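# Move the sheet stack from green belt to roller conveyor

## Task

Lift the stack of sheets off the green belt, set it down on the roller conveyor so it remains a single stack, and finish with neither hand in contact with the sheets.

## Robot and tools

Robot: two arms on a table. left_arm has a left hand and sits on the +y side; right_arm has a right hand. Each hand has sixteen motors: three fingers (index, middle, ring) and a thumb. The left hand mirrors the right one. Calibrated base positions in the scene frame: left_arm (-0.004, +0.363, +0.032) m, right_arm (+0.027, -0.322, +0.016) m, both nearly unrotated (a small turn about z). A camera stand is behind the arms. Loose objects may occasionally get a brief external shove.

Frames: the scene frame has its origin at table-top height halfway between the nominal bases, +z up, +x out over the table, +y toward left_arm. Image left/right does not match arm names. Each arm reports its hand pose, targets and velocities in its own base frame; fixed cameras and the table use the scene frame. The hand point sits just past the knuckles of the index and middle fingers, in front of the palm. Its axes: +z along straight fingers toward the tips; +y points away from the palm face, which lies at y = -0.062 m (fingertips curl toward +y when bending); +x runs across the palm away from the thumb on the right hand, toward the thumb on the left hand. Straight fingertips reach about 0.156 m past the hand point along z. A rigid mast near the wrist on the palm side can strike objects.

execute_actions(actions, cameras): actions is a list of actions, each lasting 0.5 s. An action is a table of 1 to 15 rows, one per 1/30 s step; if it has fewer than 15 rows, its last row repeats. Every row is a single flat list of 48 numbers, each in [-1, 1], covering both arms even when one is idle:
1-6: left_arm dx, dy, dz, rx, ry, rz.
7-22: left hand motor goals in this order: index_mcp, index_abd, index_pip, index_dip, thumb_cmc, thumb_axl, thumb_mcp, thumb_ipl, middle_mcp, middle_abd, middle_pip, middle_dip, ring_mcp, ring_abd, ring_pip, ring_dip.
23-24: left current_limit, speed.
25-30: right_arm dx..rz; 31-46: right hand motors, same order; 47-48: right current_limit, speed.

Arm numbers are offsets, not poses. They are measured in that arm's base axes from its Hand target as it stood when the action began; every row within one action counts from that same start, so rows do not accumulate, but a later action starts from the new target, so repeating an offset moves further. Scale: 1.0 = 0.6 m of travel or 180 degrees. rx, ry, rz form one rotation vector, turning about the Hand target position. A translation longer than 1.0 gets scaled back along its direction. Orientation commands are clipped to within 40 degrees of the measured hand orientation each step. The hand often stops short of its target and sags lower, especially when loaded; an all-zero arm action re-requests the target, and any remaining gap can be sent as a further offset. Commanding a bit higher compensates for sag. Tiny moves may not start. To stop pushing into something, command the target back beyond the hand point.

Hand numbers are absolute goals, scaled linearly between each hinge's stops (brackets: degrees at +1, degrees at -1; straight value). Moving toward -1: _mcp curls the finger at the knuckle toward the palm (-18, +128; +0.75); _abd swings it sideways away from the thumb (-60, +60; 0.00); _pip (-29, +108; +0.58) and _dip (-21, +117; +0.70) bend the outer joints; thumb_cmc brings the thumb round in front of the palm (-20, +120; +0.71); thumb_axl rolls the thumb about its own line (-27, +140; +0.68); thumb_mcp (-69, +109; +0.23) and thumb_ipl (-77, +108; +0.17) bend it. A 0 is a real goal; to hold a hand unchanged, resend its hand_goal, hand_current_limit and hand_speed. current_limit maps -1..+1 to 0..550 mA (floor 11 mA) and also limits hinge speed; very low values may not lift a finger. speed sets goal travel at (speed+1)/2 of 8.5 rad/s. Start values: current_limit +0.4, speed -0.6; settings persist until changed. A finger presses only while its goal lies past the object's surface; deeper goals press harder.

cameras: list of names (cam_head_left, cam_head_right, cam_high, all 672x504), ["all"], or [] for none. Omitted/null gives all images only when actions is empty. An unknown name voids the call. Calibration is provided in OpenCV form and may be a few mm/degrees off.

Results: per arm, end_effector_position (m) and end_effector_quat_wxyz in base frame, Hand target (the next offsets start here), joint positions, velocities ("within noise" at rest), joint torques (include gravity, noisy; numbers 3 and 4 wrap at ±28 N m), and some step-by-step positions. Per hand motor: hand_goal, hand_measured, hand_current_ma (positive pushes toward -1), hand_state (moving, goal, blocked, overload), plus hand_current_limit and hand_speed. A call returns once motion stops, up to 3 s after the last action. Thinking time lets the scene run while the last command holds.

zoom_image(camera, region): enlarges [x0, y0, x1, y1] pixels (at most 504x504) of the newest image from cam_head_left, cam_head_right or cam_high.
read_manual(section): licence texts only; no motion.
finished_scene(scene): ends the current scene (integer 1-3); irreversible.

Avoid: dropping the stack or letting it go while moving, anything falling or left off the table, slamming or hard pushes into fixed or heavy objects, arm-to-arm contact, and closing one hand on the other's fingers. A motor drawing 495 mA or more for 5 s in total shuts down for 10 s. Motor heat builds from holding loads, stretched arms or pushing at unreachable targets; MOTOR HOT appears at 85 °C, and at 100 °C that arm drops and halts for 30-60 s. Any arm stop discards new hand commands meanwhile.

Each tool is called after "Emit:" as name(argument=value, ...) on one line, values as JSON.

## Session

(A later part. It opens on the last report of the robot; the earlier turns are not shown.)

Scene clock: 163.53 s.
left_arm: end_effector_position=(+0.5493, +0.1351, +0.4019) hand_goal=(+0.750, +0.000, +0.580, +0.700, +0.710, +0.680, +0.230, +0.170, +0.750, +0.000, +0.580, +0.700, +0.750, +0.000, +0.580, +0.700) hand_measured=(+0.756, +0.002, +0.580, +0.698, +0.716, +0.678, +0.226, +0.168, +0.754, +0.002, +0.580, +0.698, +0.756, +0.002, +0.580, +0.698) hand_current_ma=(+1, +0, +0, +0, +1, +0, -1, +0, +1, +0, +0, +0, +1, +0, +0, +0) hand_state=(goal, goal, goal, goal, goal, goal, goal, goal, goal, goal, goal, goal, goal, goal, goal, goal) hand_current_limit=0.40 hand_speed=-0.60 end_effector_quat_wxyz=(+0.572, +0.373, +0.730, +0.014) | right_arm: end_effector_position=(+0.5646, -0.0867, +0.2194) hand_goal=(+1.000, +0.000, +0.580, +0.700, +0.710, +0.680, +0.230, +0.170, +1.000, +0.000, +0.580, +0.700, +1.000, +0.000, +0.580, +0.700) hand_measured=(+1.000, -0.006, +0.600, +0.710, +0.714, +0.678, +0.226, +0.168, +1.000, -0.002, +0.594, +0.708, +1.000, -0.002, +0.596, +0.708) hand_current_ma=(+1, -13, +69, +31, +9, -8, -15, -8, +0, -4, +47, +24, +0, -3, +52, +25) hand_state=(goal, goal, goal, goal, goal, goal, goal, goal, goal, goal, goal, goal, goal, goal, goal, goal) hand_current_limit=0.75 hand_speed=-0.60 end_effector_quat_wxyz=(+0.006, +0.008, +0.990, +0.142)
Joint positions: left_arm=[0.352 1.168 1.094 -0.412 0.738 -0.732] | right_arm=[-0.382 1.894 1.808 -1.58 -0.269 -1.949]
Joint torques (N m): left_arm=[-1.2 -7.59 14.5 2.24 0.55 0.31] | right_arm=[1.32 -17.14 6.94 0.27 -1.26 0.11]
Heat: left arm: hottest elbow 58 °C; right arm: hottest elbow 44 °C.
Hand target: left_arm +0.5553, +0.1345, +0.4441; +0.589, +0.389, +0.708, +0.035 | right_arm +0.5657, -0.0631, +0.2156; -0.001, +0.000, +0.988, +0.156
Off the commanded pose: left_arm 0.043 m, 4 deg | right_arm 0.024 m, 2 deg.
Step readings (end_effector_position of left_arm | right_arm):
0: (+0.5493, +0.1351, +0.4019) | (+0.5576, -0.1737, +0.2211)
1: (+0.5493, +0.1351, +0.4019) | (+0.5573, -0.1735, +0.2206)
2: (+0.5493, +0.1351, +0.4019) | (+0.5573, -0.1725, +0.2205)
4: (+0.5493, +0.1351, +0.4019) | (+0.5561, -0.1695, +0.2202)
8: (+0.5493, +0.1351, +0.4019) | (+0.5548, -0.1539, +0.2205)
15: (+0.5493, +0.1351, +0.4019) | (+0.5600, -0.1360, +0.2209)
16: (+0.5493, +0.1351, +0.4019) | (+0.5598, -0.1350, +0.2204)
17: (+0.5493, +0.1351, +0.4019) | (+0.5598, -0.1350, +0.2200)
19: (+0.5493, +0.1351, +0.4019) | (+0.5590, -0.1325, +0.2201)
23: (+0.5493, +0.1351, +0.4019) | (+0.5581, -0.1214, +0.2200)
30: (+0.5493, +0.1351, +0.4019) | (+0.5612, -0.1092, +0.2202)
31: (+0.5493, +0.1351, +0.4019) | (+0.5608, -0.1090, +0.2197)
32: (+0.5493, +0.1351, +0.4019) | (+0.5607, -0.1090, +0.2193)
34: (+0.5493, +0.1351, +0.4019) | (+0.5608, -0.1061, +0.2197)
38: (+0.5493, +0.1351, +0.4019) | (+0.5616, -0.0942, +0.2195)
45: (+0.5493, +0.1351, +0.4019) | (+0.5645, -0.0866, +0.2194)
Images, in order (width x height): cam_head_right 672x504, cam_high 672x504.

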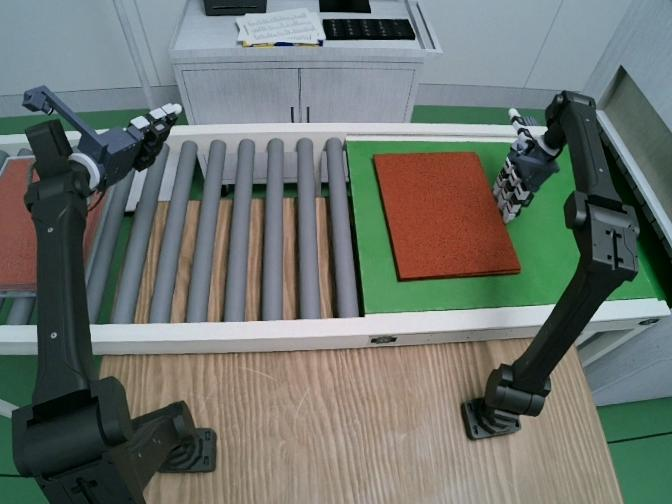

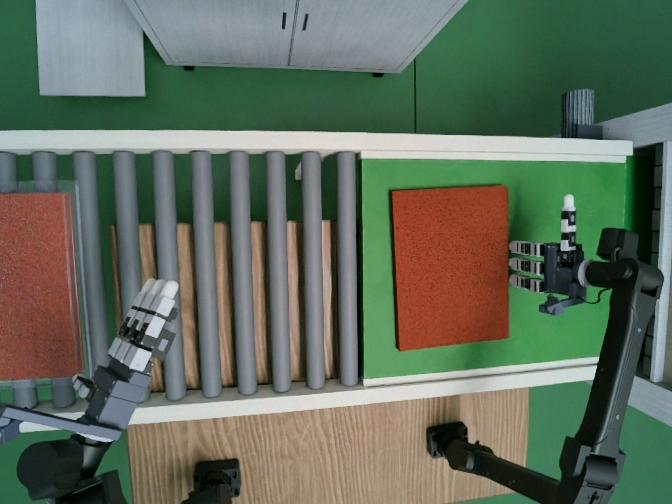

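Emit:
execute_actions(actions=[[[0,0,0,0,0,0,0.75,0,0.58,0.7,0.71,0.68,0.23,0.17,0.75,0,0.58,0.7,0.75,0,0.58,0.7,0.4,-0.6,0.0,0.06,0,0,0,-0.015,1,0,0.58,0.7,0.71,0.68,0.23,0.17,1,0,0.58,0.7,1,0,0.58,0.7,0.75,-0.6]],[[0,0,0,0,0,0,0.75,0,0.58,0.7,0.71,0.68,0.23,0.17,0.75,0,0.58,0.7,0.75,0,0.58,0.7,0.4,-0.6,0.003,0.06,0,0,0,0,1,0,0.58,0.7,0.71,0.68,0.23,0.17,1,0,0.58,0.7,1,0,0.58,0.7,0.75,-0.6]],[[0,0,0,0,0,0,0.75,0,0.58,0.7,0.71,0.68,0.23,0.17,0.75,0,0.58,0.7,0.75,0,0.58,0.7,0.4,-0.6,0.003,0.06,0,0,0,0,1,0,0.58,0.7,0.71,0.68,0.23,0.17,1,0,0.58,0.7,1,0,0.58,0.7,0.75,-0.6]]], cameras=["cam_high", "cam_head_right"])

Scene clock: 174.67 s.
left_arm: end_effector_position=(+0.5493, +0.1351, +0.4019) hand_goal=(+0.750, +0.000, +0.580, +0.700, +0.710, +0.680, +0.230, +0.170, +0.750, +0.000, +0.580, +0.700, +0.750, +0.000, +0.580, +0.700) hand_measured=(+0.756, +0.002, +0.580, +0.698, +0.716, +0.678, +0.226, +0.168, +0.754, +0.002, +0.580, +0.698, +0.756, +0.002, +0.580, +0.698) hand_current_ma=(+1, +0, +0, +0, +1, +0, -1, +0, +1, +0, +0, +0, +1, +0, +0, +0) hand_state=(goal, goal, goal, goal, goal, goal, goal, goal, goal, goal, goal, goal, goal, goal, goal, goal) hand_current_limit=0.40 hand_speed=-0.60 end_effector_quat_wxyz=(+0.572, +0.373, +0.730, +0.014) | right_arm: end_effector_position=(+0.5688, +0.0215, +0.2184) hand_goal=(+1.000, +0.000, +0.580, +0.700, +0.710, +0.680, +0.230, +0.170, +1.000, +0.000, +0.580, +0.700, +1.000, +0.000, +0.580, +0.700) hand_measured=(+1.000, -0.002, +0.598, +0.710, +0.714, +0.678, +0.226, +0.168, +1.000, +0.002, +0.602, +0.712, +1.000, +0.002, +0.612, +0.718) hand_current_ma=(+0, -2, +64, +35, +9, -8, -15, -8, +1, +3, +79, +37, +1, +3, +118, +61) hand_state=(goal, goal, goal, goal, goal, goal, goal, goal, goal, goal, blocked, goal, goal, goal, blocked, goal) hand_current_limit=0.75 hand_speed=-0.60 end_effector_quat_wxyz=(+0.008, +0.024, +0.990, +0.139)
Joint positions: left_arm=[0.352 1.168 1.094 -0.412 0.738 -0.732] | right_arm=[-0.195 1.796 1.667 -1.475 -0.277 -1.721]
Joint torques (N m): left_arm=[-1.61 -7.3 14.5 2.24 0.53 0.3] | right_arm=[1.14 -15.62 7.09 0.32 -1.66 0.2]
Heat: left arm: hottest elbow 59 °C; right arm: hottest elbow 43 °C.
Hand target: left_arm +0.5553, +0.1345, +0.4441; +0.589, +0.389, +0.708, +0.035 | right_arm +0.5693, +0.0449, +0.2156; +0.003, +0.023, +0.987, +0.156
Off the commanded pose: left_arm 0.043 m, 4 deg | right_arm 0.024 m, 2 deg.
Step readings (end_effector_position of left_arm | right_arm):
0: (+0.5493, +0.1351, +0.4019) | (+0.5646, -0.0867, +0.2194)
1: (+0.5493, +0.1351, +0.4019) | (+0.5645, -0.0866, +0.2188)
2: (+0.5493, +0.1351, +0.4019) | (+0.5645, -0.0857, +0.2189)
4: (+0.5493, +0.1351, +0.4019) | (+0.5635, -0.0826, +0.2190)
8: (+0.5493, +0.1351, +0.4019) | (+0.5614, -0.0689, +0.2188)
15: (+0.5493, +0.1351, +0.4019) | (+0.5641, -0.0497, +0.2191)
16: (+0.5493, +0.1351, +0.4019) | (+0.5643, -0.0498, +0.2185)
17: (+0.5493, +0.1351, +0.4019) | (+0.5647, -0.0490, +0.2181)
19: (+0.5493, +0.1351, +0.4019) | (+0.5649, -0.0464, +0.2189)
23: (+0.5493, +0.1351, +0.4019) | (+0.5648, -0.0340, +0.2181)
30: (+0.5493, +0.1351, +0.4019) | (+0.5669, -0.0124, +0.2189)
31: (+0.5493, +0.1351, +0.4019) | (+0.5674, -0.0117, +0.2189)
32: (+0.5493, +0.1351, +0.4019) | (+0.5672, -0.0119, +0.2183)
34: (+0.5493, +0.1351, +0.4019) | (+0.5676, -0.0094, +0.2186)
38: (+0.5493, +0.1351, +0.4019) | (+0.5675, +0.0038, +0.2189)
45: (+0.5493, +0.1351, +0.4019) | (+0.5685, +0.0216, +0.2185)
Images, in order (width x height): cam_head_right 672x504, cam_high 672x504.

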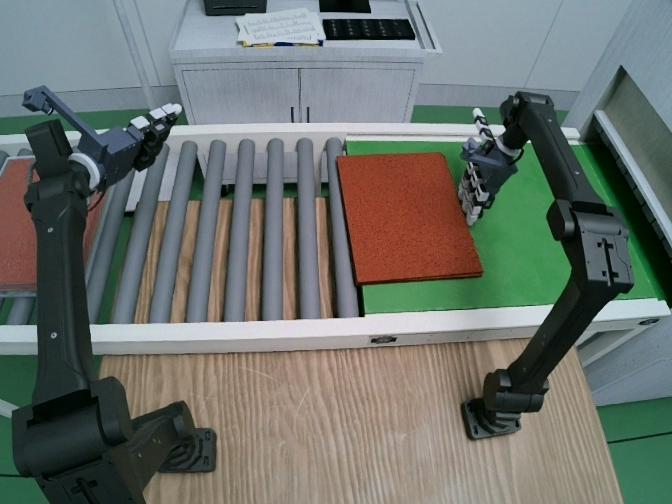

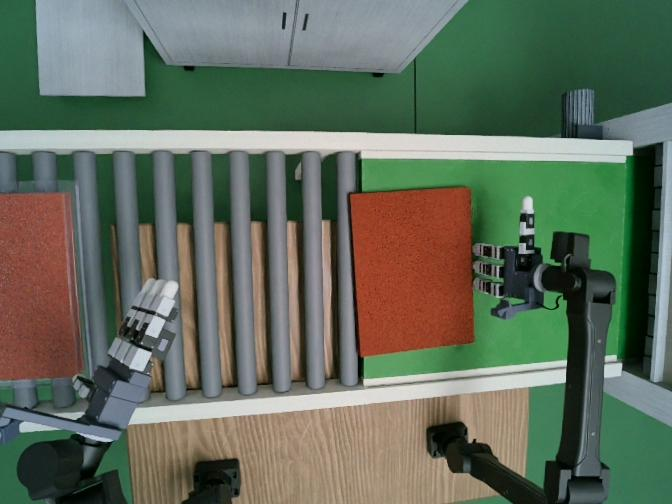

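Emit:
execute_actions(actions=[[[0,0,0,0,0,0,0.75,0,0.58,0.7,0.71,0.68,0.23,0.17,0.75,0,0.58,0.7,0.75,0,0.58,0.7,0.4,-0.6,0.003,0.06,0,0,0,0,1,0,0.58,0.7,0.71,0.68,0.23,0.17,1,0,0.58,0.7,1,0,0.58,0.7,0.75,-0.6]],[[0,0,0,0,0,0,0.75,0,0.58,0.7,0.71,0.68,0.23,0.17,0.75,0,0.58,0.7,0.75,0,0.58,0.7,0.4,-0.6,0.003,0.06,0,0,0,0,1,0,0.58,0.7,0.71,0.68,0.23,0.17,1,0,0.58,0.7,1,0,0.58,0.7,0.75,-0.6]]], cameras=["cam_high", "cam_head_right"])

Emit:
zoom_image(camera="cam_head_right", region=[270, 120, 480, 330])

Scene clock: 179.27 s.
left_arm: end_effector_position=(+0.5493, +0.1351, +0.4019) hand_goal=(+0.750, +0.000, +0.580, +0.700, +0.710, +0.680, +0.230, +0.170, +0.750, +0.000, +0.580, +0.700, +0.750, +0.000, +0.580, +0.700) hand_measured=(+0.756, +0.002, +0.580, +0.698, +0.716, +0.678, +0.226, +0.168, +0.754, +0.002, +0.580, +0.698, +0.756, +0.002, +0.580, +0.698) hand_current_ma=(+1, +0, +0, +0, +1, +0, -1, +0, +1, +0, +0, +0, +1, +0, +0, +0) hand_state=(goal, goal, goal, goal, goal, goal, goal, goal, goal, goal, goal, goal, goal, goal, goal, goal) hand_current_limit=0.40 hand_speed=-0.60 end_effector_quat_wxyz=(+0.572, +0.373, +0.730, +0.014) | right_arm: end_effector_position=(+0.5743, +0.0913, +0.2182) hand_goal=(+1.000, +0.000, +0.580, +0.700, +0.710, +0.680, +0.230, +0.170, +1.000, +0.000, +0.580, +0.700, +1.000, +0.000, +0.580, +0.700) hand_measured=(+1.000, -0.002, +0.608, +0.716, +0.714, +0.678, +0.226, +0.168, +1.000, +0.000, +0.602, +0.712, +1.000, -0.002, +0.602, +0.714) hand_current_ma=(+1, -6, +104, +58, +9, -8, -15, -8, +1, -1, +79, +43, +1, -3, +79, +44) hand_state=(goal, goal, blocked, goal, goal, goal, goal, goal, goal, goal, blocked, goal, goal, goal, blocked, goal) hand_current_limit=0.75 hand_speed=-0.60 end_effector_quat_wxyz=(+0.008, +0.029, +0.990, +0.138)
Joint positions: left_arm=[0.352 1.168 1.094 -0.412 0.738 -0.732] | right_arm=[-0.066 1.776 1.64 -1.429 -0.277 -1.578]
Joint torques (N m): left_arm=[-1.55 -7.82 14.56 2.17 0.53 0.33] | right_arm=[1.55 -15.56 7.54 0.55 -1.75 0.16]
Heat: left arm: hottest elbow 60 °C; right arm: hottest elbow 43 °C.
Hand target: left_arm +0.5553, +0.1345, +0.4441; +0.589, +0.389, +0.708, +0.035 | right_arm +0.5729, +0.1169, +0.2156; +0.003, +0.023, +0.987, +0.156
Off the commanded pose: left_arm 0.043 m, 4 deg | right_arm 0.026 m, 2 deg.
Step readings (end_effector_position of left_arm | right_arm):
0: (+0.5493, +0.1351, +0.4019) | (+0.5688, +0.0215, +0.2184)
1: (+0.5493, +0.1351, +0.4019) | (+0.5688, +0.0215, +0.2184)
2: (+0.5493, +0.1351, +0.4019) | (+0.5694, +0.0222, +0.2178)
4: (+0.5493, +0.1351, +0.4019) | (+0.5696, +0.0246, +0.2179)
8: (+0.5493, +0.1351, +0.4019) | (+0.5698, +0.0381, +0.2184)
15: (+0.5493, +0.1351, +0.4019) | (+0.5715, +0.0548, +0.2183)
16: (+0.5493, +0.1351, +0.4019) | (+0.5717, +0.0548, +0.2183)
17: (+0.5493, +0.1351, +0.4019) | (+0.5719, +0.0555, +0.2185)
19: (+0.5493, +0.1351, +0.4019) | (+0.5729, +0.0578, +0.2189)
23: (+0.5493, +0.1351, +0.4019) | (+0.5733, +0.0729, +0.2182)
30: (+0.5493, +0.1351, +0.4019) | (+0.5741, +0.0914, +0.2182)
Images, in order (width x height): cam_head_right 672x504, cam_high 672x504.

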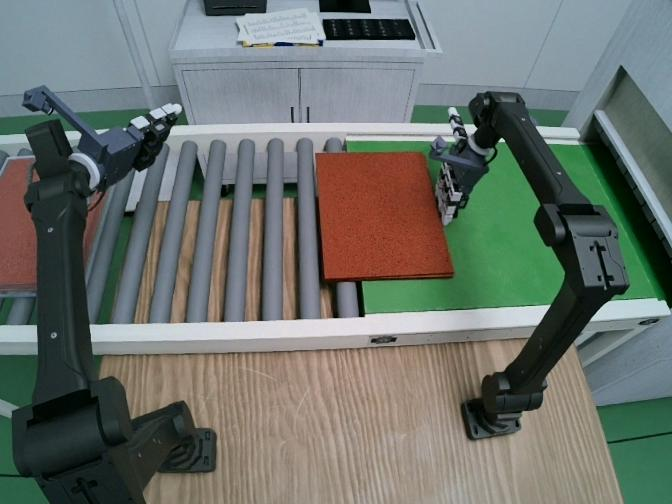

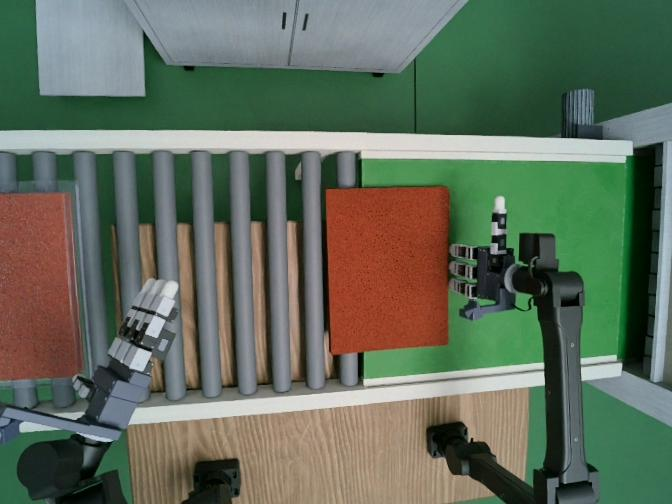

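Scaled by 2.400.

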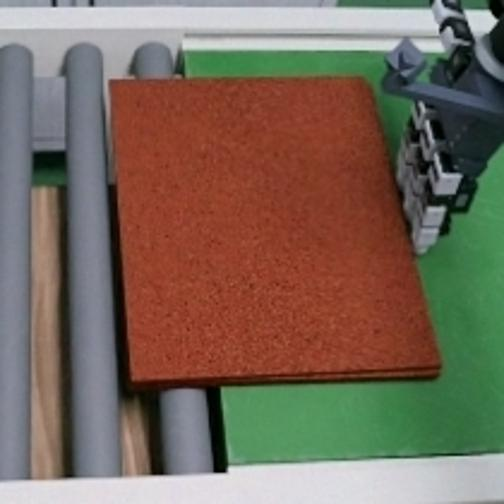

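Emit:
execute_actions(actions=[[[0,0,0,0,0,0,0.75,0,0.58,0.7,0.71,0.68,0.23,0.17,0.75,0,0.58,0.7,0.75,0,0.58,0.7,0.4,-0.6,0.0,0.06,0,0,0,0,1,0,0.58,0.7,0.71,0.68,0.23,0.17,1,0,0.58,0.7,1,0,0.58,0.7,0.75,-0.6]],[[0,0,0,0,0,0,0.75,0,0.58,0.7,0.71,0.68,0.23,0.17,0.75,0,0.58,0.7,0.75,0,0.58,0.7,0.4,-0.6,0.0,0.06,0,0,0,0,1,0,0.58,0.7,0.71,0.68,0.23,0.17,1,0,0.58,0.7,1,0,0.58,0.7,0.75,-0.6]],[[0,0,0,0,0,0,0.75,0,0.58,0.7,0.71,0.68,0.23,0.17,0.75,0,0.58,0.7,0.75,0,0.58,0.7,0.4,-0.6,0.0,0.06,0,0,0,0,1,0,0.58,0.7,0.71,0.68,0.23,0.17,1,0,0.58,0.7,1,0,0.58,0.7,0.75,-0.6]]], cameras=["cam_high", "cam_head_right"])

Emit:
zoom_image(camera="cam_head_right", region=[230, 120, 440, 330])

Scene clock: 186.47 s.
left_arm: end_effector_position=(+0.5493, +0.1351, +0.4019) hand_goal=(+0.750, +0.000, +0.580, +0.700, +0.710, +0.680, +0.230, +0.170, +0.750, +0.000, +0.580, +0.700, +0.750, +0.000, +0.580, +0.700) hand_measured=(+0.756, +0.002, +0.580, +0.698, +0.716, +0.678, +0.226, +0.168, +0.754, +0.002, +0.580, +0.698, +0.756, +0.002, +0.580, +0.698) hand_current_ma=(+1, +0, +0, +0, +1, +0, -1, +0, +1, +0, +0, +0, +1, +0, +0, +0) hand_state=(goal, goal, goal, goal, goal, goal, goal, goal, goal, goal, goal, goal, goal, goal, goal, goal) hand_current_limit=0.40 hand_speed=-0.60 end_effector_quat_wxyz=(+0.572, +0.373, +0.730, +0.014) | right_arm: end_effector_position=(+0.5746, +0.2044, +0.2197) hand_goal=(+1.000, +0.000, +0.580, +0.700, +0.710, +0.680, +0.230, +0.170, +1.000, +0.000, +0.580, +0.700, +1.000, +0.000, +0.580, +0.700) hand_measured=(+1.000, +0.008, +0.616, +0.722, +0.714, +0.678, +0.226, +0.168, +1.000, +0.002, +0.596, +0.712, +1.000, -0.002, +0.582, +0.702) hand_current_ma=(+1, +19, +137, +76, +9, -8, -15, -8, +1, +3, +51, +40, +0, -4, +6, +7) hand_state=(goal, goal, blocked, blocked, goal, goal, goal, goal, goal, goal, goal, goal, goal, goal, goal, goal) hand_current_limit=0.75 hand_speed=-0.60 end_effector_quat_wxyz=(+0.009, +0.033, +0.989, +0.142)
Joint positions: left_arm=[0.352 1.168 1.094 -0.412 0.738 -0.732] | right_arm=[0.14 1.771 1.634 -1.365 -0.278 -1.354]
Joint torques (N m): left_arm=[-1.38 -7.88 14.54 2.13 0.54 0.32] | right_arm=[0.91 -14.51 8.81 0.57 -1.39 0.11]
Heat: left arm: hottest elbow 60 °C; right arm: hottest elbow 43 °C.
Hand target: left_arm +0.5553, +0.1345, +0.4441; +0.589, +0.389, +0.708, +0.035 | right_arm +0.5729, +0.2249, +0.2156; +0.003, +0.023, +0.987, +0.156
Off the commanded pose: left_arm 0.043 m, 4 deg | right_arm 0.021 m, 2 deg.
Step readings (end_effector_position of left_arm | right_arm):
0: (+0.5493, +0.1351, +0.4019) | (+0.5743, +0.0913, +0.2182)
1: (+0.5493, +0.1351, +0.4019) | (+0.5745, +0.0913, +0.2182)
2: (+0.5493, +0.1351, +0.4019) | (+0.5750, +0.0920, +0.2182)
4: (+0.5493, +0.1351, +0.4019) | (+0.5761, +0.0943, +0.2184)
8: (+0.5493, +0.1351, +0.4019) | (+0.5760, +0.1086, +0.2184)
15: (+0.5493, +0.1351, +0.4019) | (+0.5760, +0.1272, +0.2184)
16: (+0.5493, +0.1351, +0.4019) | (+0.5763, +0.1280, +0.2184)
17: (+0.5493, +0.1351, +0.4019) | (+0.5764, +0.1280, +0.2184)
19: (+0.5493, +0.1351, +0.4019) | (+0.5769, +0.1304, +0.2184)
23: (+0.5493, +0.1351, +0.4019) | (+0.5777, +0.1439, +0.2186)
30: (+0.5493, +0.1351, +0.4019) | (+0.5765, +0.1643, +0.2188)
31: (+0.5493, +0.1351, +0.4019) | (+0.5771, +0.1642, +0.2188)
32: (+0.5493, +0.1351, +0.4019) | (+0.5773, +0.1650, +0.2188)
34: (+0.5493, +0.1351, +0.4019) | (+0.5779, +0.1674, +0.2189)
38: (+0.5493, +0.1351, +0.4019) | (+0.5778, +0.1809, +0.2191)
45: (+0.5493, +0.1351, +0.4019) | (+0.5747, +0.2017, +0.2194)
Images, in order (width x height): cam_head_right 672x504, cam_high 672x504.

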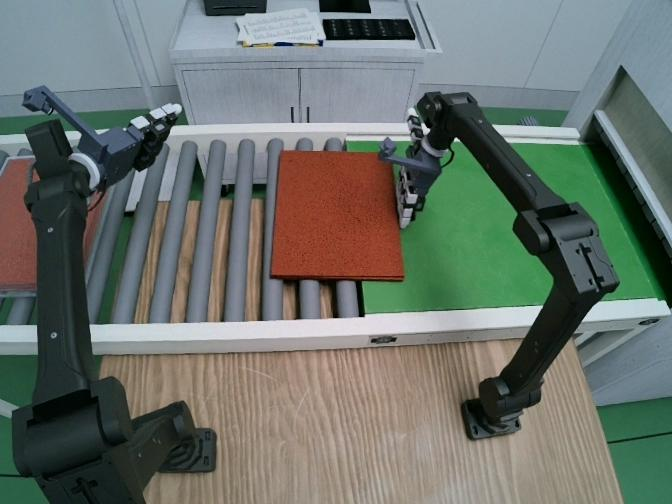

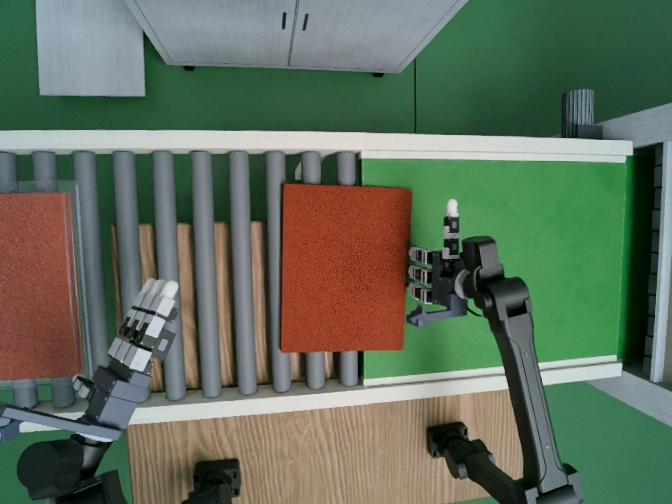

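Scaled by 2.400.

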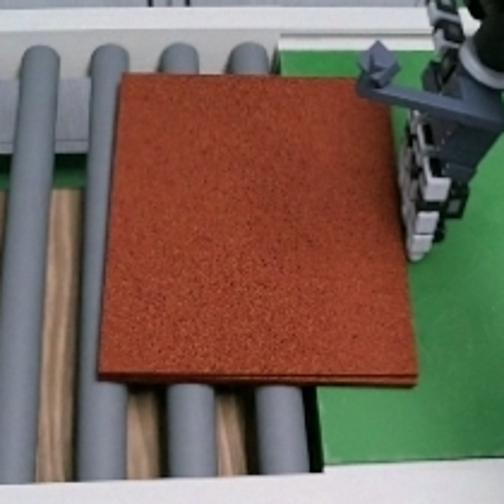

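Emit:
execute_actions(actions=[[[0,0,0,0,0,0,0.75,0,0.58,0.7,0.71,0.68,0.23,0.17,0.75,0,0.58,0.7,0.75,0,0.58,0.7,0.4,-0.6,0.025,0.05,0,0,0,0.02,1,0,0.58,0.7,0.71,0.68,0.23,0.17,1,0,0.58,0.7,1,0,0.58,0.7,0.75,-0.6]],[[0,0,0,0,0,0,0.75,0,0.58,0.7,0.71,0.68,0.23,0.17,0.75,0,0.58,0.7,0.75,0,0.58,0.7,0.4,-0.6,0.01,0.055,0,0,0,0,1,0,0.58,0.7,0.71,0.68,0.23,0.17,1,0,0.58,0.7,1,0,0.58,0.7,0.75,-0.6]],[[0,0,0,0,0,0,0.75,0,0.58,0.7,0.71,0.68,0.23,0.17,0.75,0,0.58,0.7,0.75,0,0.58,0.7,0.4,-0.6,0.0,0.055,0,0,0,0,1,0,0.58,0.7,0.71,0.68,0.23,0.17,1,0,0.58,0.7,1,0,0.58,0.7,0.75,-0.6]]], cameras=["cam_high", "cam_head_right"])

Emit:
zoom_image(camera="cam_head_right", region=[200, 120, 410, 330])

Scene clock: 196.20 s.
left_arm: end_effector_position=(+0.5493, +0.1351, +0.4019) hand_goal=(+0.750, +0.000, +0.580, +0.700, +0.710, +0.680, +0.230, +0.170, +0.750, +0.000, +0.580, +0.700, +0.750, +0.000, +0.580, +0.700) hand_measured=(+0.756, +0.002, +0.580, +0.698, +0.716, +0.678, +0.226, +0.168, +0.754, +0.002, +0.580, +0.698, +0.756, +0.002, +0.580, +0.698) hand_current_ma=(+1, +0, +0, +0, +1, +0, -1, +0, +1, +0, +0, +0, +1, +0, +0, +0) hand_state=(goal, goal, goal, goal, goal, goal, goal, goal, goal, goal, goal, goal, goal, goal, goal, goal) hand_current_limit=0.40 hand_speed=-0.60 end_effector_quat_wxyz=(+0.572, +0.373, +0.730, +0.014) | right_arm: end_effector_position=(+0.5874, +0.2820, +0.2188) hand_goal=(+1.000, +0.000, +0.580, +0.700, +0.710, +0.680, +0.230, +0.170, +1.000, +0.000, +0.580, +0.700, +1.000, +0.000, +0.580, +0.700) hand_measured=(+1.000, -0.016, +0.648, +0.742, +0.714, +0.678, +0.226, +0.168, +1.000, -0.004, +0.604, +0.714, +1.000, -0.002, +0.582, +0.702) hand_current_ma=(+2, -48, +279, +163, +9, -8, -15, -8, +1, -10, +86, +45, +0, -4, +6, +7) hand_state=(goal, goal, blocked, blocked, goal, goal, goal, goal, goal, goal, blocked, goal, goal, goal, goal, goal) hand_current_limit=0.75 hand_speed=-0.60 end_effector_quat_wxyz=(-0.004, +0.017, +0.990, +0.139)
Joint positions: left_arm=[0.352 1.168 1.094 -0.412 0.738 -0.732] | right_arm=[0.267 1.866 1.77 -1.402 -0.269 -1.259]
Joint torques (N m): left_arm=[-1.44 -7.94 14.56 2.13 0.53 0.32] | right_arm=[2.43 -13.27 12.34 0.76 -1.52 0.03]
Heat: left arm: hottest elbow 61 °C; right arm: hottest elbow 43 °C.
Hand target: left_arm +0.5553, +0.1345, +0.4441; +0.589, +0.389, +0.708, +0.035 | right_arm +0.5939, +0.3209, +0.2156; -0.002, -0.008, +0.988, +0.156
Off the commanded pose: left_arm 0.043 m, 4 deg | right_arm 0.040 m, 4 deg.
Step readings (end_effector_position of left_arm | right_arm):
0: (+0.5493, +0.1351, +0.4019) | (+0.5746, +0.2044, +0.2197)
1: (+0.5493, +0.1351, +0.4019) | (+0.5746, +0.2044, +0.2197)
2: (+0.5493, +0.1351, +0.4019) | (+0.5747, +0.2044, +0.2188)
4: (+0.5493, +0.1351, +0.4019) | (+0.5755, +0.2055, +0.2191)
8: (+0.5493, +0.1351, +0.4019) | (+0.5795, +0.2086, +0.2186)
15: (+0.5493, +0.1351, +0.4019) | (+0.5811, +0.2098, +0.2177)
16: (+0.5493, +0.1351, +0.4019) | (+0.5812, +0.2107, +0.2183)
17: (+0.5493, +0.1351, +0.4019) | (+0.5815, +0.2114, +0.2179)
19: (+0.5493, +0.1351, +0.4019) | (+0.5830, +0.2147, +0.2180)
23: (+0.5493, +0.1351, +0.4019) | (+0.5846, +0.2325, +0.2181)
30: (+0.5493, +0.1351, +0.4019) | (+0.5838, +0.2542, +0.2182)
31: (+0.5493, +0.1351, +0.4019) | (+0.5839, +0.2552, +0.2188)
32: (+0.5493, +0.1351, +0.4019) | (+0.5844, +0.2561, +0.2185)
34: (+0.5493, +0.1351, +0.4019) | (+0.5860, +0.2573, +0.2185)
38: (+0.5493, +0.1351, +0.4019) | (+0.5877, +0.2646, +0.2182)
45: (+0.5493, +0.1351, +0.4019) | (+0.5870, +0.2801, +0.2184)
Images, in order (width x height): cam_head_right 672x504, cam_high 672x504.

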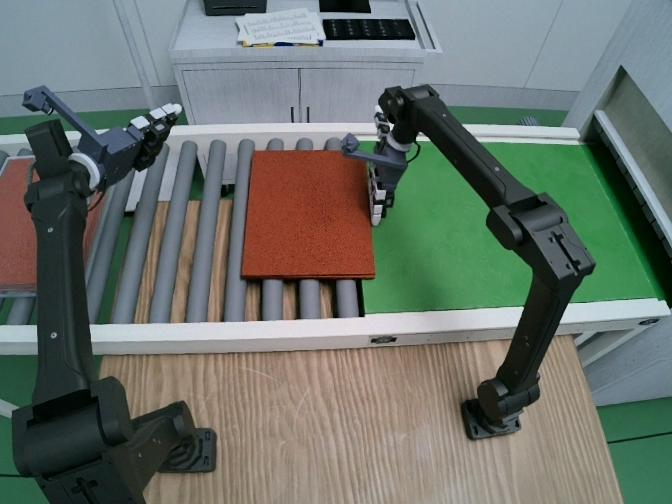

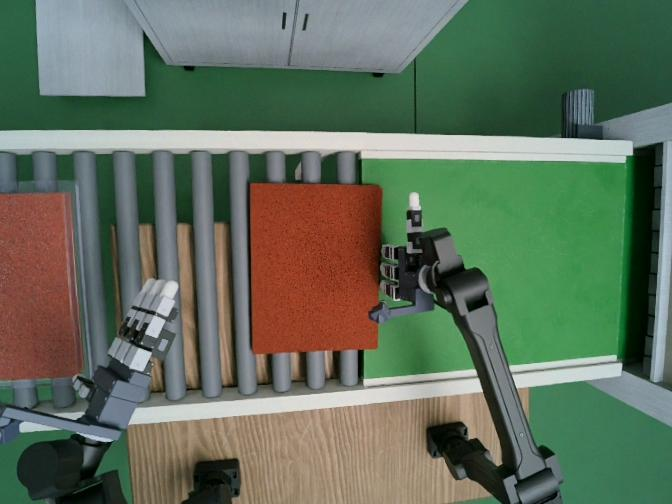

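Scaled by 2.400.

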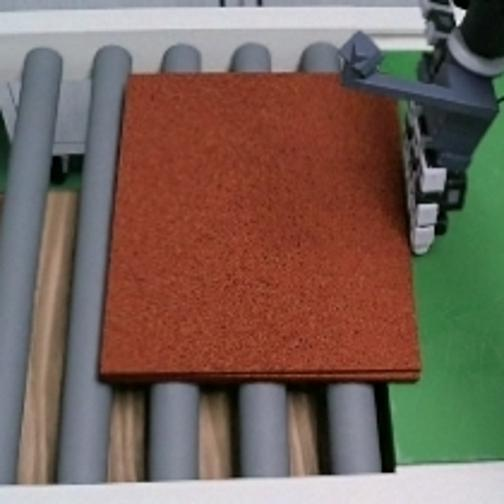

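Emit:
execute_actions(actions=[[[0,0,0,0,0,0,0.75,0,0.58,0.7,0.71,0.68,0.23,0.17,0.75,0,0.58,0.7,0.75,0,0.58,0.7,0.4,-0.6,0.0,0.055,0.005,0,0,-0.01,1,0,0.58,0.7,0.71,0.68,0.23,0.17,1,0,0.58,0.7,1,0,0.58,0.7,0.75,-0.6]],[[0,0,0,0,0,0,0.75,0,0.58,0.7,0.71,0.68,0.23,0.17,0.75,0,0.58,0.7,0.75,0,0.58,0.7,0.4,-0.6,0.0,0.055,0.002,0,0,0,1,0,0.58,0.7,0.71,0.68,0.23,0.17,1,0,0.58,0.7,1,0,0.58,0.7,0.75,-0.6]],[[0,0,0,0,0,0,0.75,0,0.58,0.7,0.71,0.68,0.23,0.17,0.75,0,0.58,0.7,0.75,0,0.58,0.7,0.4,-0.6,0.0,0.04,0.0,0,0,0,1,0,0.58,0.7,0.71,0.68,0.23,0.17,1,0,0.58,0.7,1,0,0.58,0.7,0.75,-0.6]]], cameras=["cam_high", "cam_head_right"])

Emit:
zoom_image(camera="cam_head_right", region=[200, 120, 410, 330])

Scene clock: 213.17 s.
left_arm: end_effector_position=(+0.5493, +0.1351, +0.4019) hand_goal=(+0.750, +0.000, +0.580, +0.700, +0.710, +0.680, +0.230, +0.170, +0.750, +0.000, +0.580, +0.700, +0.750, +0.000, +0.580, +0.700) hand_measured=(+0.756, +0.002, +0.580, +0.698, +0.716, +0.678, +0.226, +0.168, +0.754, +0.002, +0.580, +0.698, +0.756, +0.002, +0.580, +0.698) hand_current_ma=(+1, +0, +0, +0, +1, +0, -1, +0, +1, +0, +0, +0, +1, +0, +0, +0) hand_state=(goal, goal, goal, goal, goal, goal, goal, goal, goal, goal, goal, goal, goal, goal, goal, goal) hand_current_limit=0.40 hand_speed=-0.60 end_effector_quat_wxyz=(+0.572, +0.373, +0.730, +0.014) | right_arm: end_effector_position=(+0.5827, +0.3966, +0.2015) hand_goal=(+1.000, +0.000, +0.580, +0.700, +0.710, +0.680, +0.230, +0.170, +1.000, +0.000, +0.580, +0.700, +1.000, +0.000, +0.580, +0.700) hand_measured=(+0.998, +0.014, +0.580, +0.700, +0.714, +0.678, +0.226, +0.168, +0.994, +0.002, +0.578, +0.700, +0.992, +0.004, +0.578, +0.700) hand_current_ma=(-3, +43, +0, +0, +9, -8, -17, -8, -18, +5, -3, +2, -25, +12, -8, +0) hand_state=(goal, goal, goal, goal, goal, goal, goal, goal, goal, goal, goal, goal, goal, goal, goal, goal) hand_current_limit=0.75 hand_speed=-0.60 end_effector_quat_wxyz=(-0.016, +0.007, +0.990, +0.143)
Joint positions: left_arm=[0.352 1.168 1.094 -0.412 0.738 -0.732] | right_arm=[0.442 1.981 1.896 -1.386 -0.272 -1.101]
Joint torques (N m): left_arm=[-1.55 -8.06 14.48 2.09 0.53 0.32] | right_arm=[-0.21 -17.73 13.18 0.38 -0.5 0.13]
Heat: left arm: hottest elbow 61 °C; right arm: hottest elbow 44 °C.
Hand target: left_arm +0.5553, +0.1345, +0.4441; +0.589, +0.389, +0.708, +0.035 | right_arm +0.5939, +0.4109, +0.2198; +0.000, +0.007, +0.988, +0.156
Off the commanded pose: left_arm 0.043 m, 4 deg | right_arm 0.026 m, 2 deg.
Step readings (end_effector_position of left_arm | right_arm):
0: (+0.5493, +0.1351, +0.4019) | (+0.5874, +0.2820, +0.2188)
1: (+0.5493, +0.1351, +0.4019) | (+0.5875, +0.2820, +0.2188)
2: (+0.5493, +0.1351, +0.4019) | (+0.5882, +0.2826, +0.2183)
4: (+0.5493, +0.1351, +0.4019) | (+0.5892, +0.2845, +0.2184)
8: (+0.5493, +0.1351, +0.4019) | (+0.5897, +0.2950, +0.2188)
15: (+0.5493, +0.1351, +0.4019) | (+0.5874, +0.3151, +0.2185)
16: (+0.5493, +0.1351, +0.4019) | (+0.5875, +0.3160, +0.2192)
17: (+0.5493, +0.1351, +0.4019) | (+0.5882, +0.3170, +0.2184)
19: (+0.5493, +0.1351, +0.4019) | (+0.5897, +0.3195, +0.2189)
23: (+0.5493, +0.1351, +0.4019) | (+0.5918, +0.3297, +0.2191)
30: (+0.5493, +0.1351, +0.4019) | (+0.5907, +0.3462, +0.2183)
31: (+0.5493, +0.1351, +0.4019) | (+0.5897, +0.3493, +0.2172)
32: (+0.5493, +0.1351, +0.4019) | (+0.5902, +0.3516, +0.2173)
34: (+0.5493, +0.1351, +0.4019) | (+0.5905, +0.3579, +0.2170)
38: (+0.5493, +0.1351, +0.4019) | (+0.5899, +0.3705, +0.2205)
45: (+0.5493, +0.1351, +0.4019) | (+0.5857, +0.3883, +0.2148)
Images, in order (width x height): cam_head_right 672x504, cam_high 672x504.

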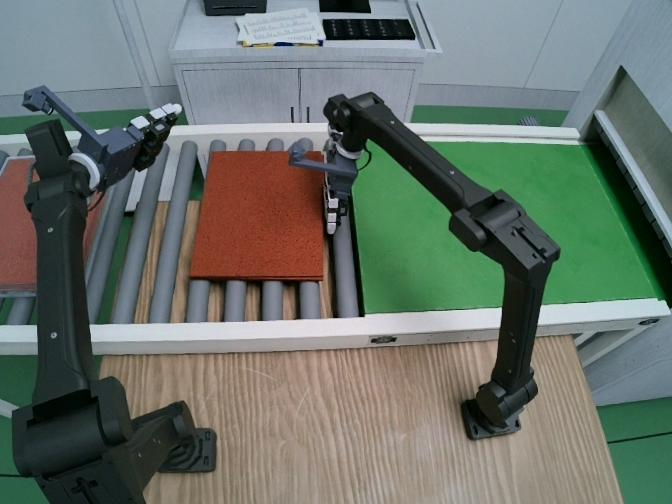

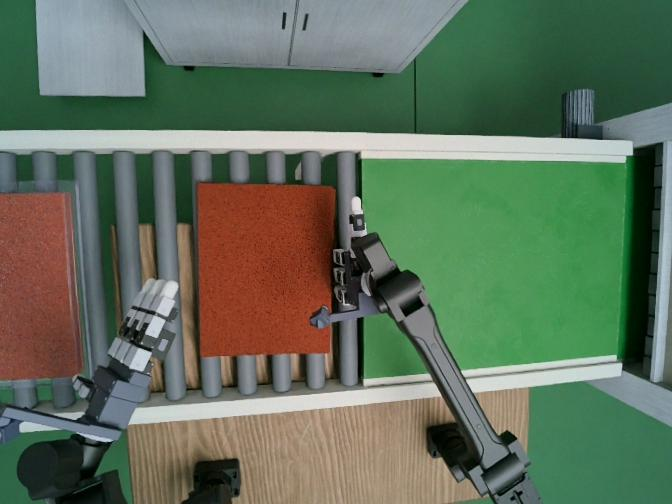

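Scaled by 2.400.

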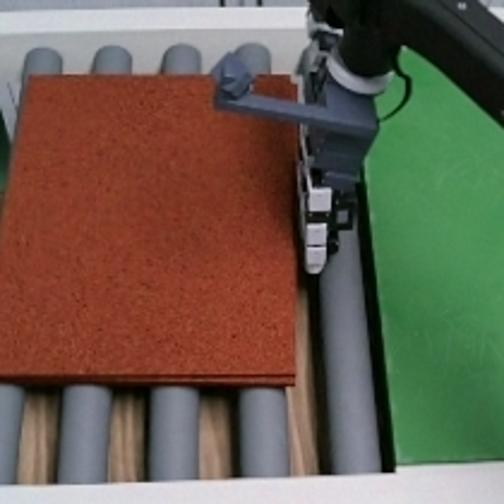

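Emit:
execute_actions(actions=[[[0,0,0,0,0,0,0.75,0,0.58,0.7,0.71,0.68,0.23,0.17,0.75,0,0.58,0.7,0.75,0,0.58,0.7,0.4,-0.6,0.0,-0.04,0.02,0,0,0,1,0,0.58,0.7,0.71,0.68,0.23,0.17,1,0,0.58,0.7,1,0,0.58,0.7,0.75,-0.6]],[[0,0,0,0,0,0,0.75,0,0.58,0.7,0.71,0.68,0.23,0.17,0.75,0,0.58,0.7,0.75,0,0.58,0.7,0.4,-0.6,0.0,-0.01,0.08,0,0,0,1,0,0.58,0.7,0.71,0.68,0.23,0.17,1,0,0.58,0.7,1,0,0.58,0.7,0.75,-0.6]],[[0,0,0,0,0,0,0.75,0,0.58,0.7,0.71,0.68,0.23,0.17,0.75,0,0.58,0.7,0.75,0,0.58,0.7,0.4,-0.6,0.0,-0.08,0.1,0,0,0,1,0,0.58,0.7,0.71,0.68,0.23,0.17,1,0,0.58,0.7,1,0,0.58,0.7,0.75,-0.6]]], cameras=["cam_high", "cam_head_right"])

Emit:
zoom_image(camera="cam_head_right", region=[170, 120, 380, 330])

Scene clock: 222.27 s.
left_arm: end_effector_position=(+0.5493, +0.1351, +0.4019) hand_goal=(+0.750, +0.000, +0.580, +0.700, +0.710, +0.680, +0.230, +0.170, +0.750, +0.000, +0.580, +0.700, +0.750, +0.000, +0.580, +0.700) hand_measured=(+0.756, +0.002, +0.580, +0.698, +0.716, +0.678, +0.226, +0.168, +0.754, +0.002, +0.580, +0.698, +0.756, +0.002, +0.580, +0.698) hand_current_ma=(+1, +0, +0, +0, +1, +0, -1, +0, +1, +0, +0, +0, +1, +0, +0, +0) hand_state=(goal, goal, goal, goal, goal, goal, goal, goal, goal, goal, goal, goal, goal, goal, goal, goal) hand_current_limit=0.40 hand_speed=-0.60 end_effector_quat_wxyz=(+0.572, +0.373, +0.730, +0.014) | right_arm: end_effector_position=(+0.5890, +0.3250, +0.3094) hand_goal=(+1.000, +0.000, +0.580, +0.700, +0.710, +0.680, +0.230, +0.170, +1.000, +0.000, +0.580, +0.700, +1.000, +0.000, +0.580, +0.700) hand_measured=(+0.996, +0.004, +0.578, +0.698, +0.714, +0.678, +0.226, +0.168, +0.996, +0.002, +0.578, +0.698, +0.996, +0.004, +0.576, +0.700) hand_current_ma=(-12, +8, -7, -4, +9, -8, -17, -8, -12, +6, -7, -2, -12, +8, -9, -2) hand_state=(goal, goal, goal, goal, goal, goal, goal, goal, goal, goal, goal, goal, goal, goal, goal, goal) hand_current_limit=0.75 hand_speed=-0.60 end_effector_quat_wxyz=(-0.026, +0.026, +0.989, +0.143)
Joint positions: left_arm=[0.352 1.168 1.094 -0.412 0.738 -0.732] | right_arm=[0.332 1.94 2.118 -1.696 -0.286 -1.179]
Joint torques (N m): left_arm=[-1.26 -7.82 14.56 2.19 0.53 0.31] | right_arm=[-0.15 -18.26 13.68 0.03 -0.61 -0.14]
Heat: left arm: hottest elbow 62 °C; right arm: hottest elbow 44 °C.
Hand target: left_arm +0.5553, +0.1345, +0.4441; +0.589, +0.389, +0.708, +0.035 | right_arm +0.5939, +0.3329, +0.3398; +0.000, +0.007, +0.988, +0.156
Off the commanded pose: left_arm 0.043 m, 4 deg | right_arm 0.032 m, 4 deg.
joint sent to its limit (right arm) — joint 4 (wrist pitch), lower limit. The joint targets are off in position, not in orientation.
Step readings (end_effector_position of left_arm | right_arm):
0: (+0.5493, +0.1351, +0.4019) | (+0.5827, +0.3966, +0.2015)
1: (+0.5493, +0.1351, +0.4019) | (+0.5827, +0.3966, +0.2015)
2: (+0.5493, +0.1351, +0.4019) | (+0.5827, +0.3966, +0.2015)
4: (+0.5493, +0.1351, +0.4019) | (+0.5826, +0.3968, +0.2016)
8: (+0.5493, +0.1351, +0.4019) | (+0.5819, +0.3961, +0.2018)
15: (+0.5493, +0.1351, +0.4019) | (+0.5820, +0.3955, +0.2020)
16: (+0.5493, +0.1351, +0.4019) | (+0.5820, +0.3955, +0.2020)
17: (+0.5493, +0.1351, +0.4019) | (+0.5812, +0.3953, +0.2029)
19: (+0.5493, +0.1351, +0.4019) | (+0.5774, +0.3928, +0.2072)
23: (+0.5493, +0.1351, +0.4019) | (+0.5736, +0.3877, +0.2228)
30: (+0.5493, +0.1351, +0.4019) | (+0.5810, +0.3795, +0.2406)
31: (+0.5493, +0.1351, +0.4019) | (+0.5816, +0.3786, +0.2418)
32: (+0.5493, +0.1351, +0.4019) | (+0.5801, +0.3769, +0.2429)
34: (+0.5493, +0.1351, +0.4019) | (+0.5760, +0.3703, +0.2472)
38: (+0.5493, +0.1351, +0.4019) | (+0.5794, +0.3499, +0.2703)
45: (+0.5493, +0.1351, +0.4019) | (+0.5930, +0.3202, +0.3069)
Images, in order (width x height): cam_head_right 672x504, cam_high 672x504.

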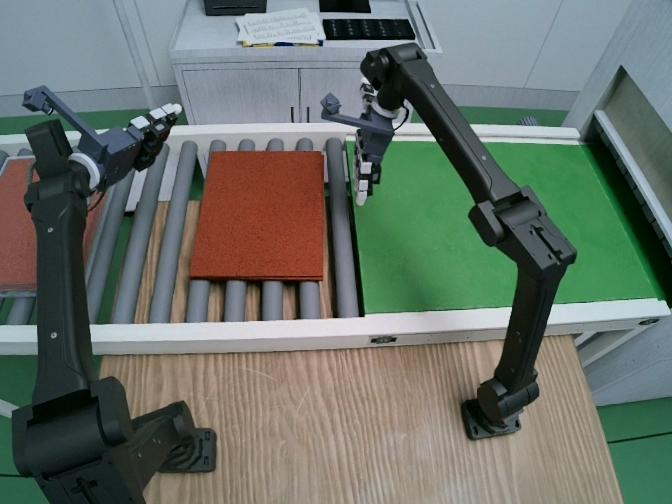

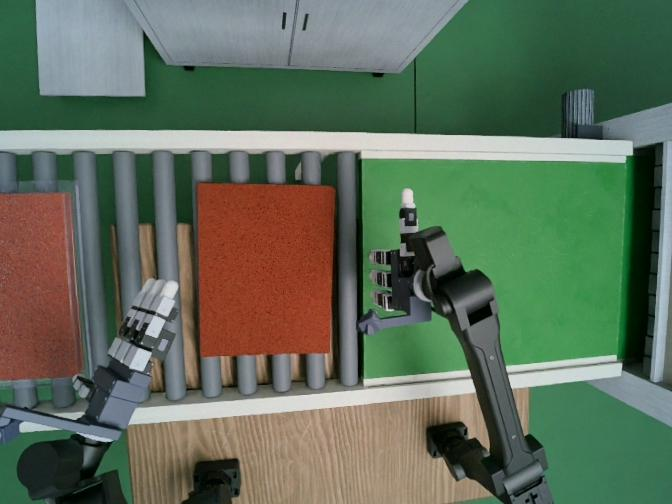

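Scaled by 2.400.

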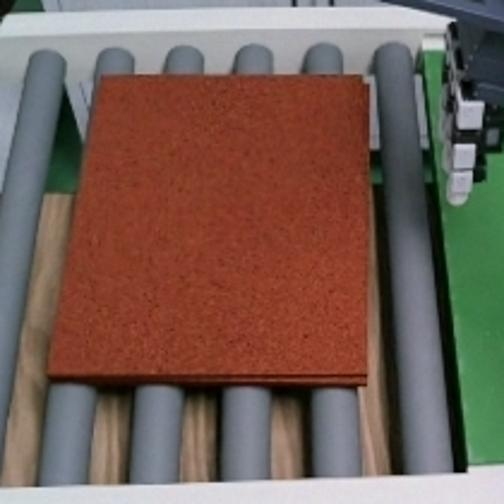

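Emit:
finished_scene(scene=1)

The scene is finished: the task was done.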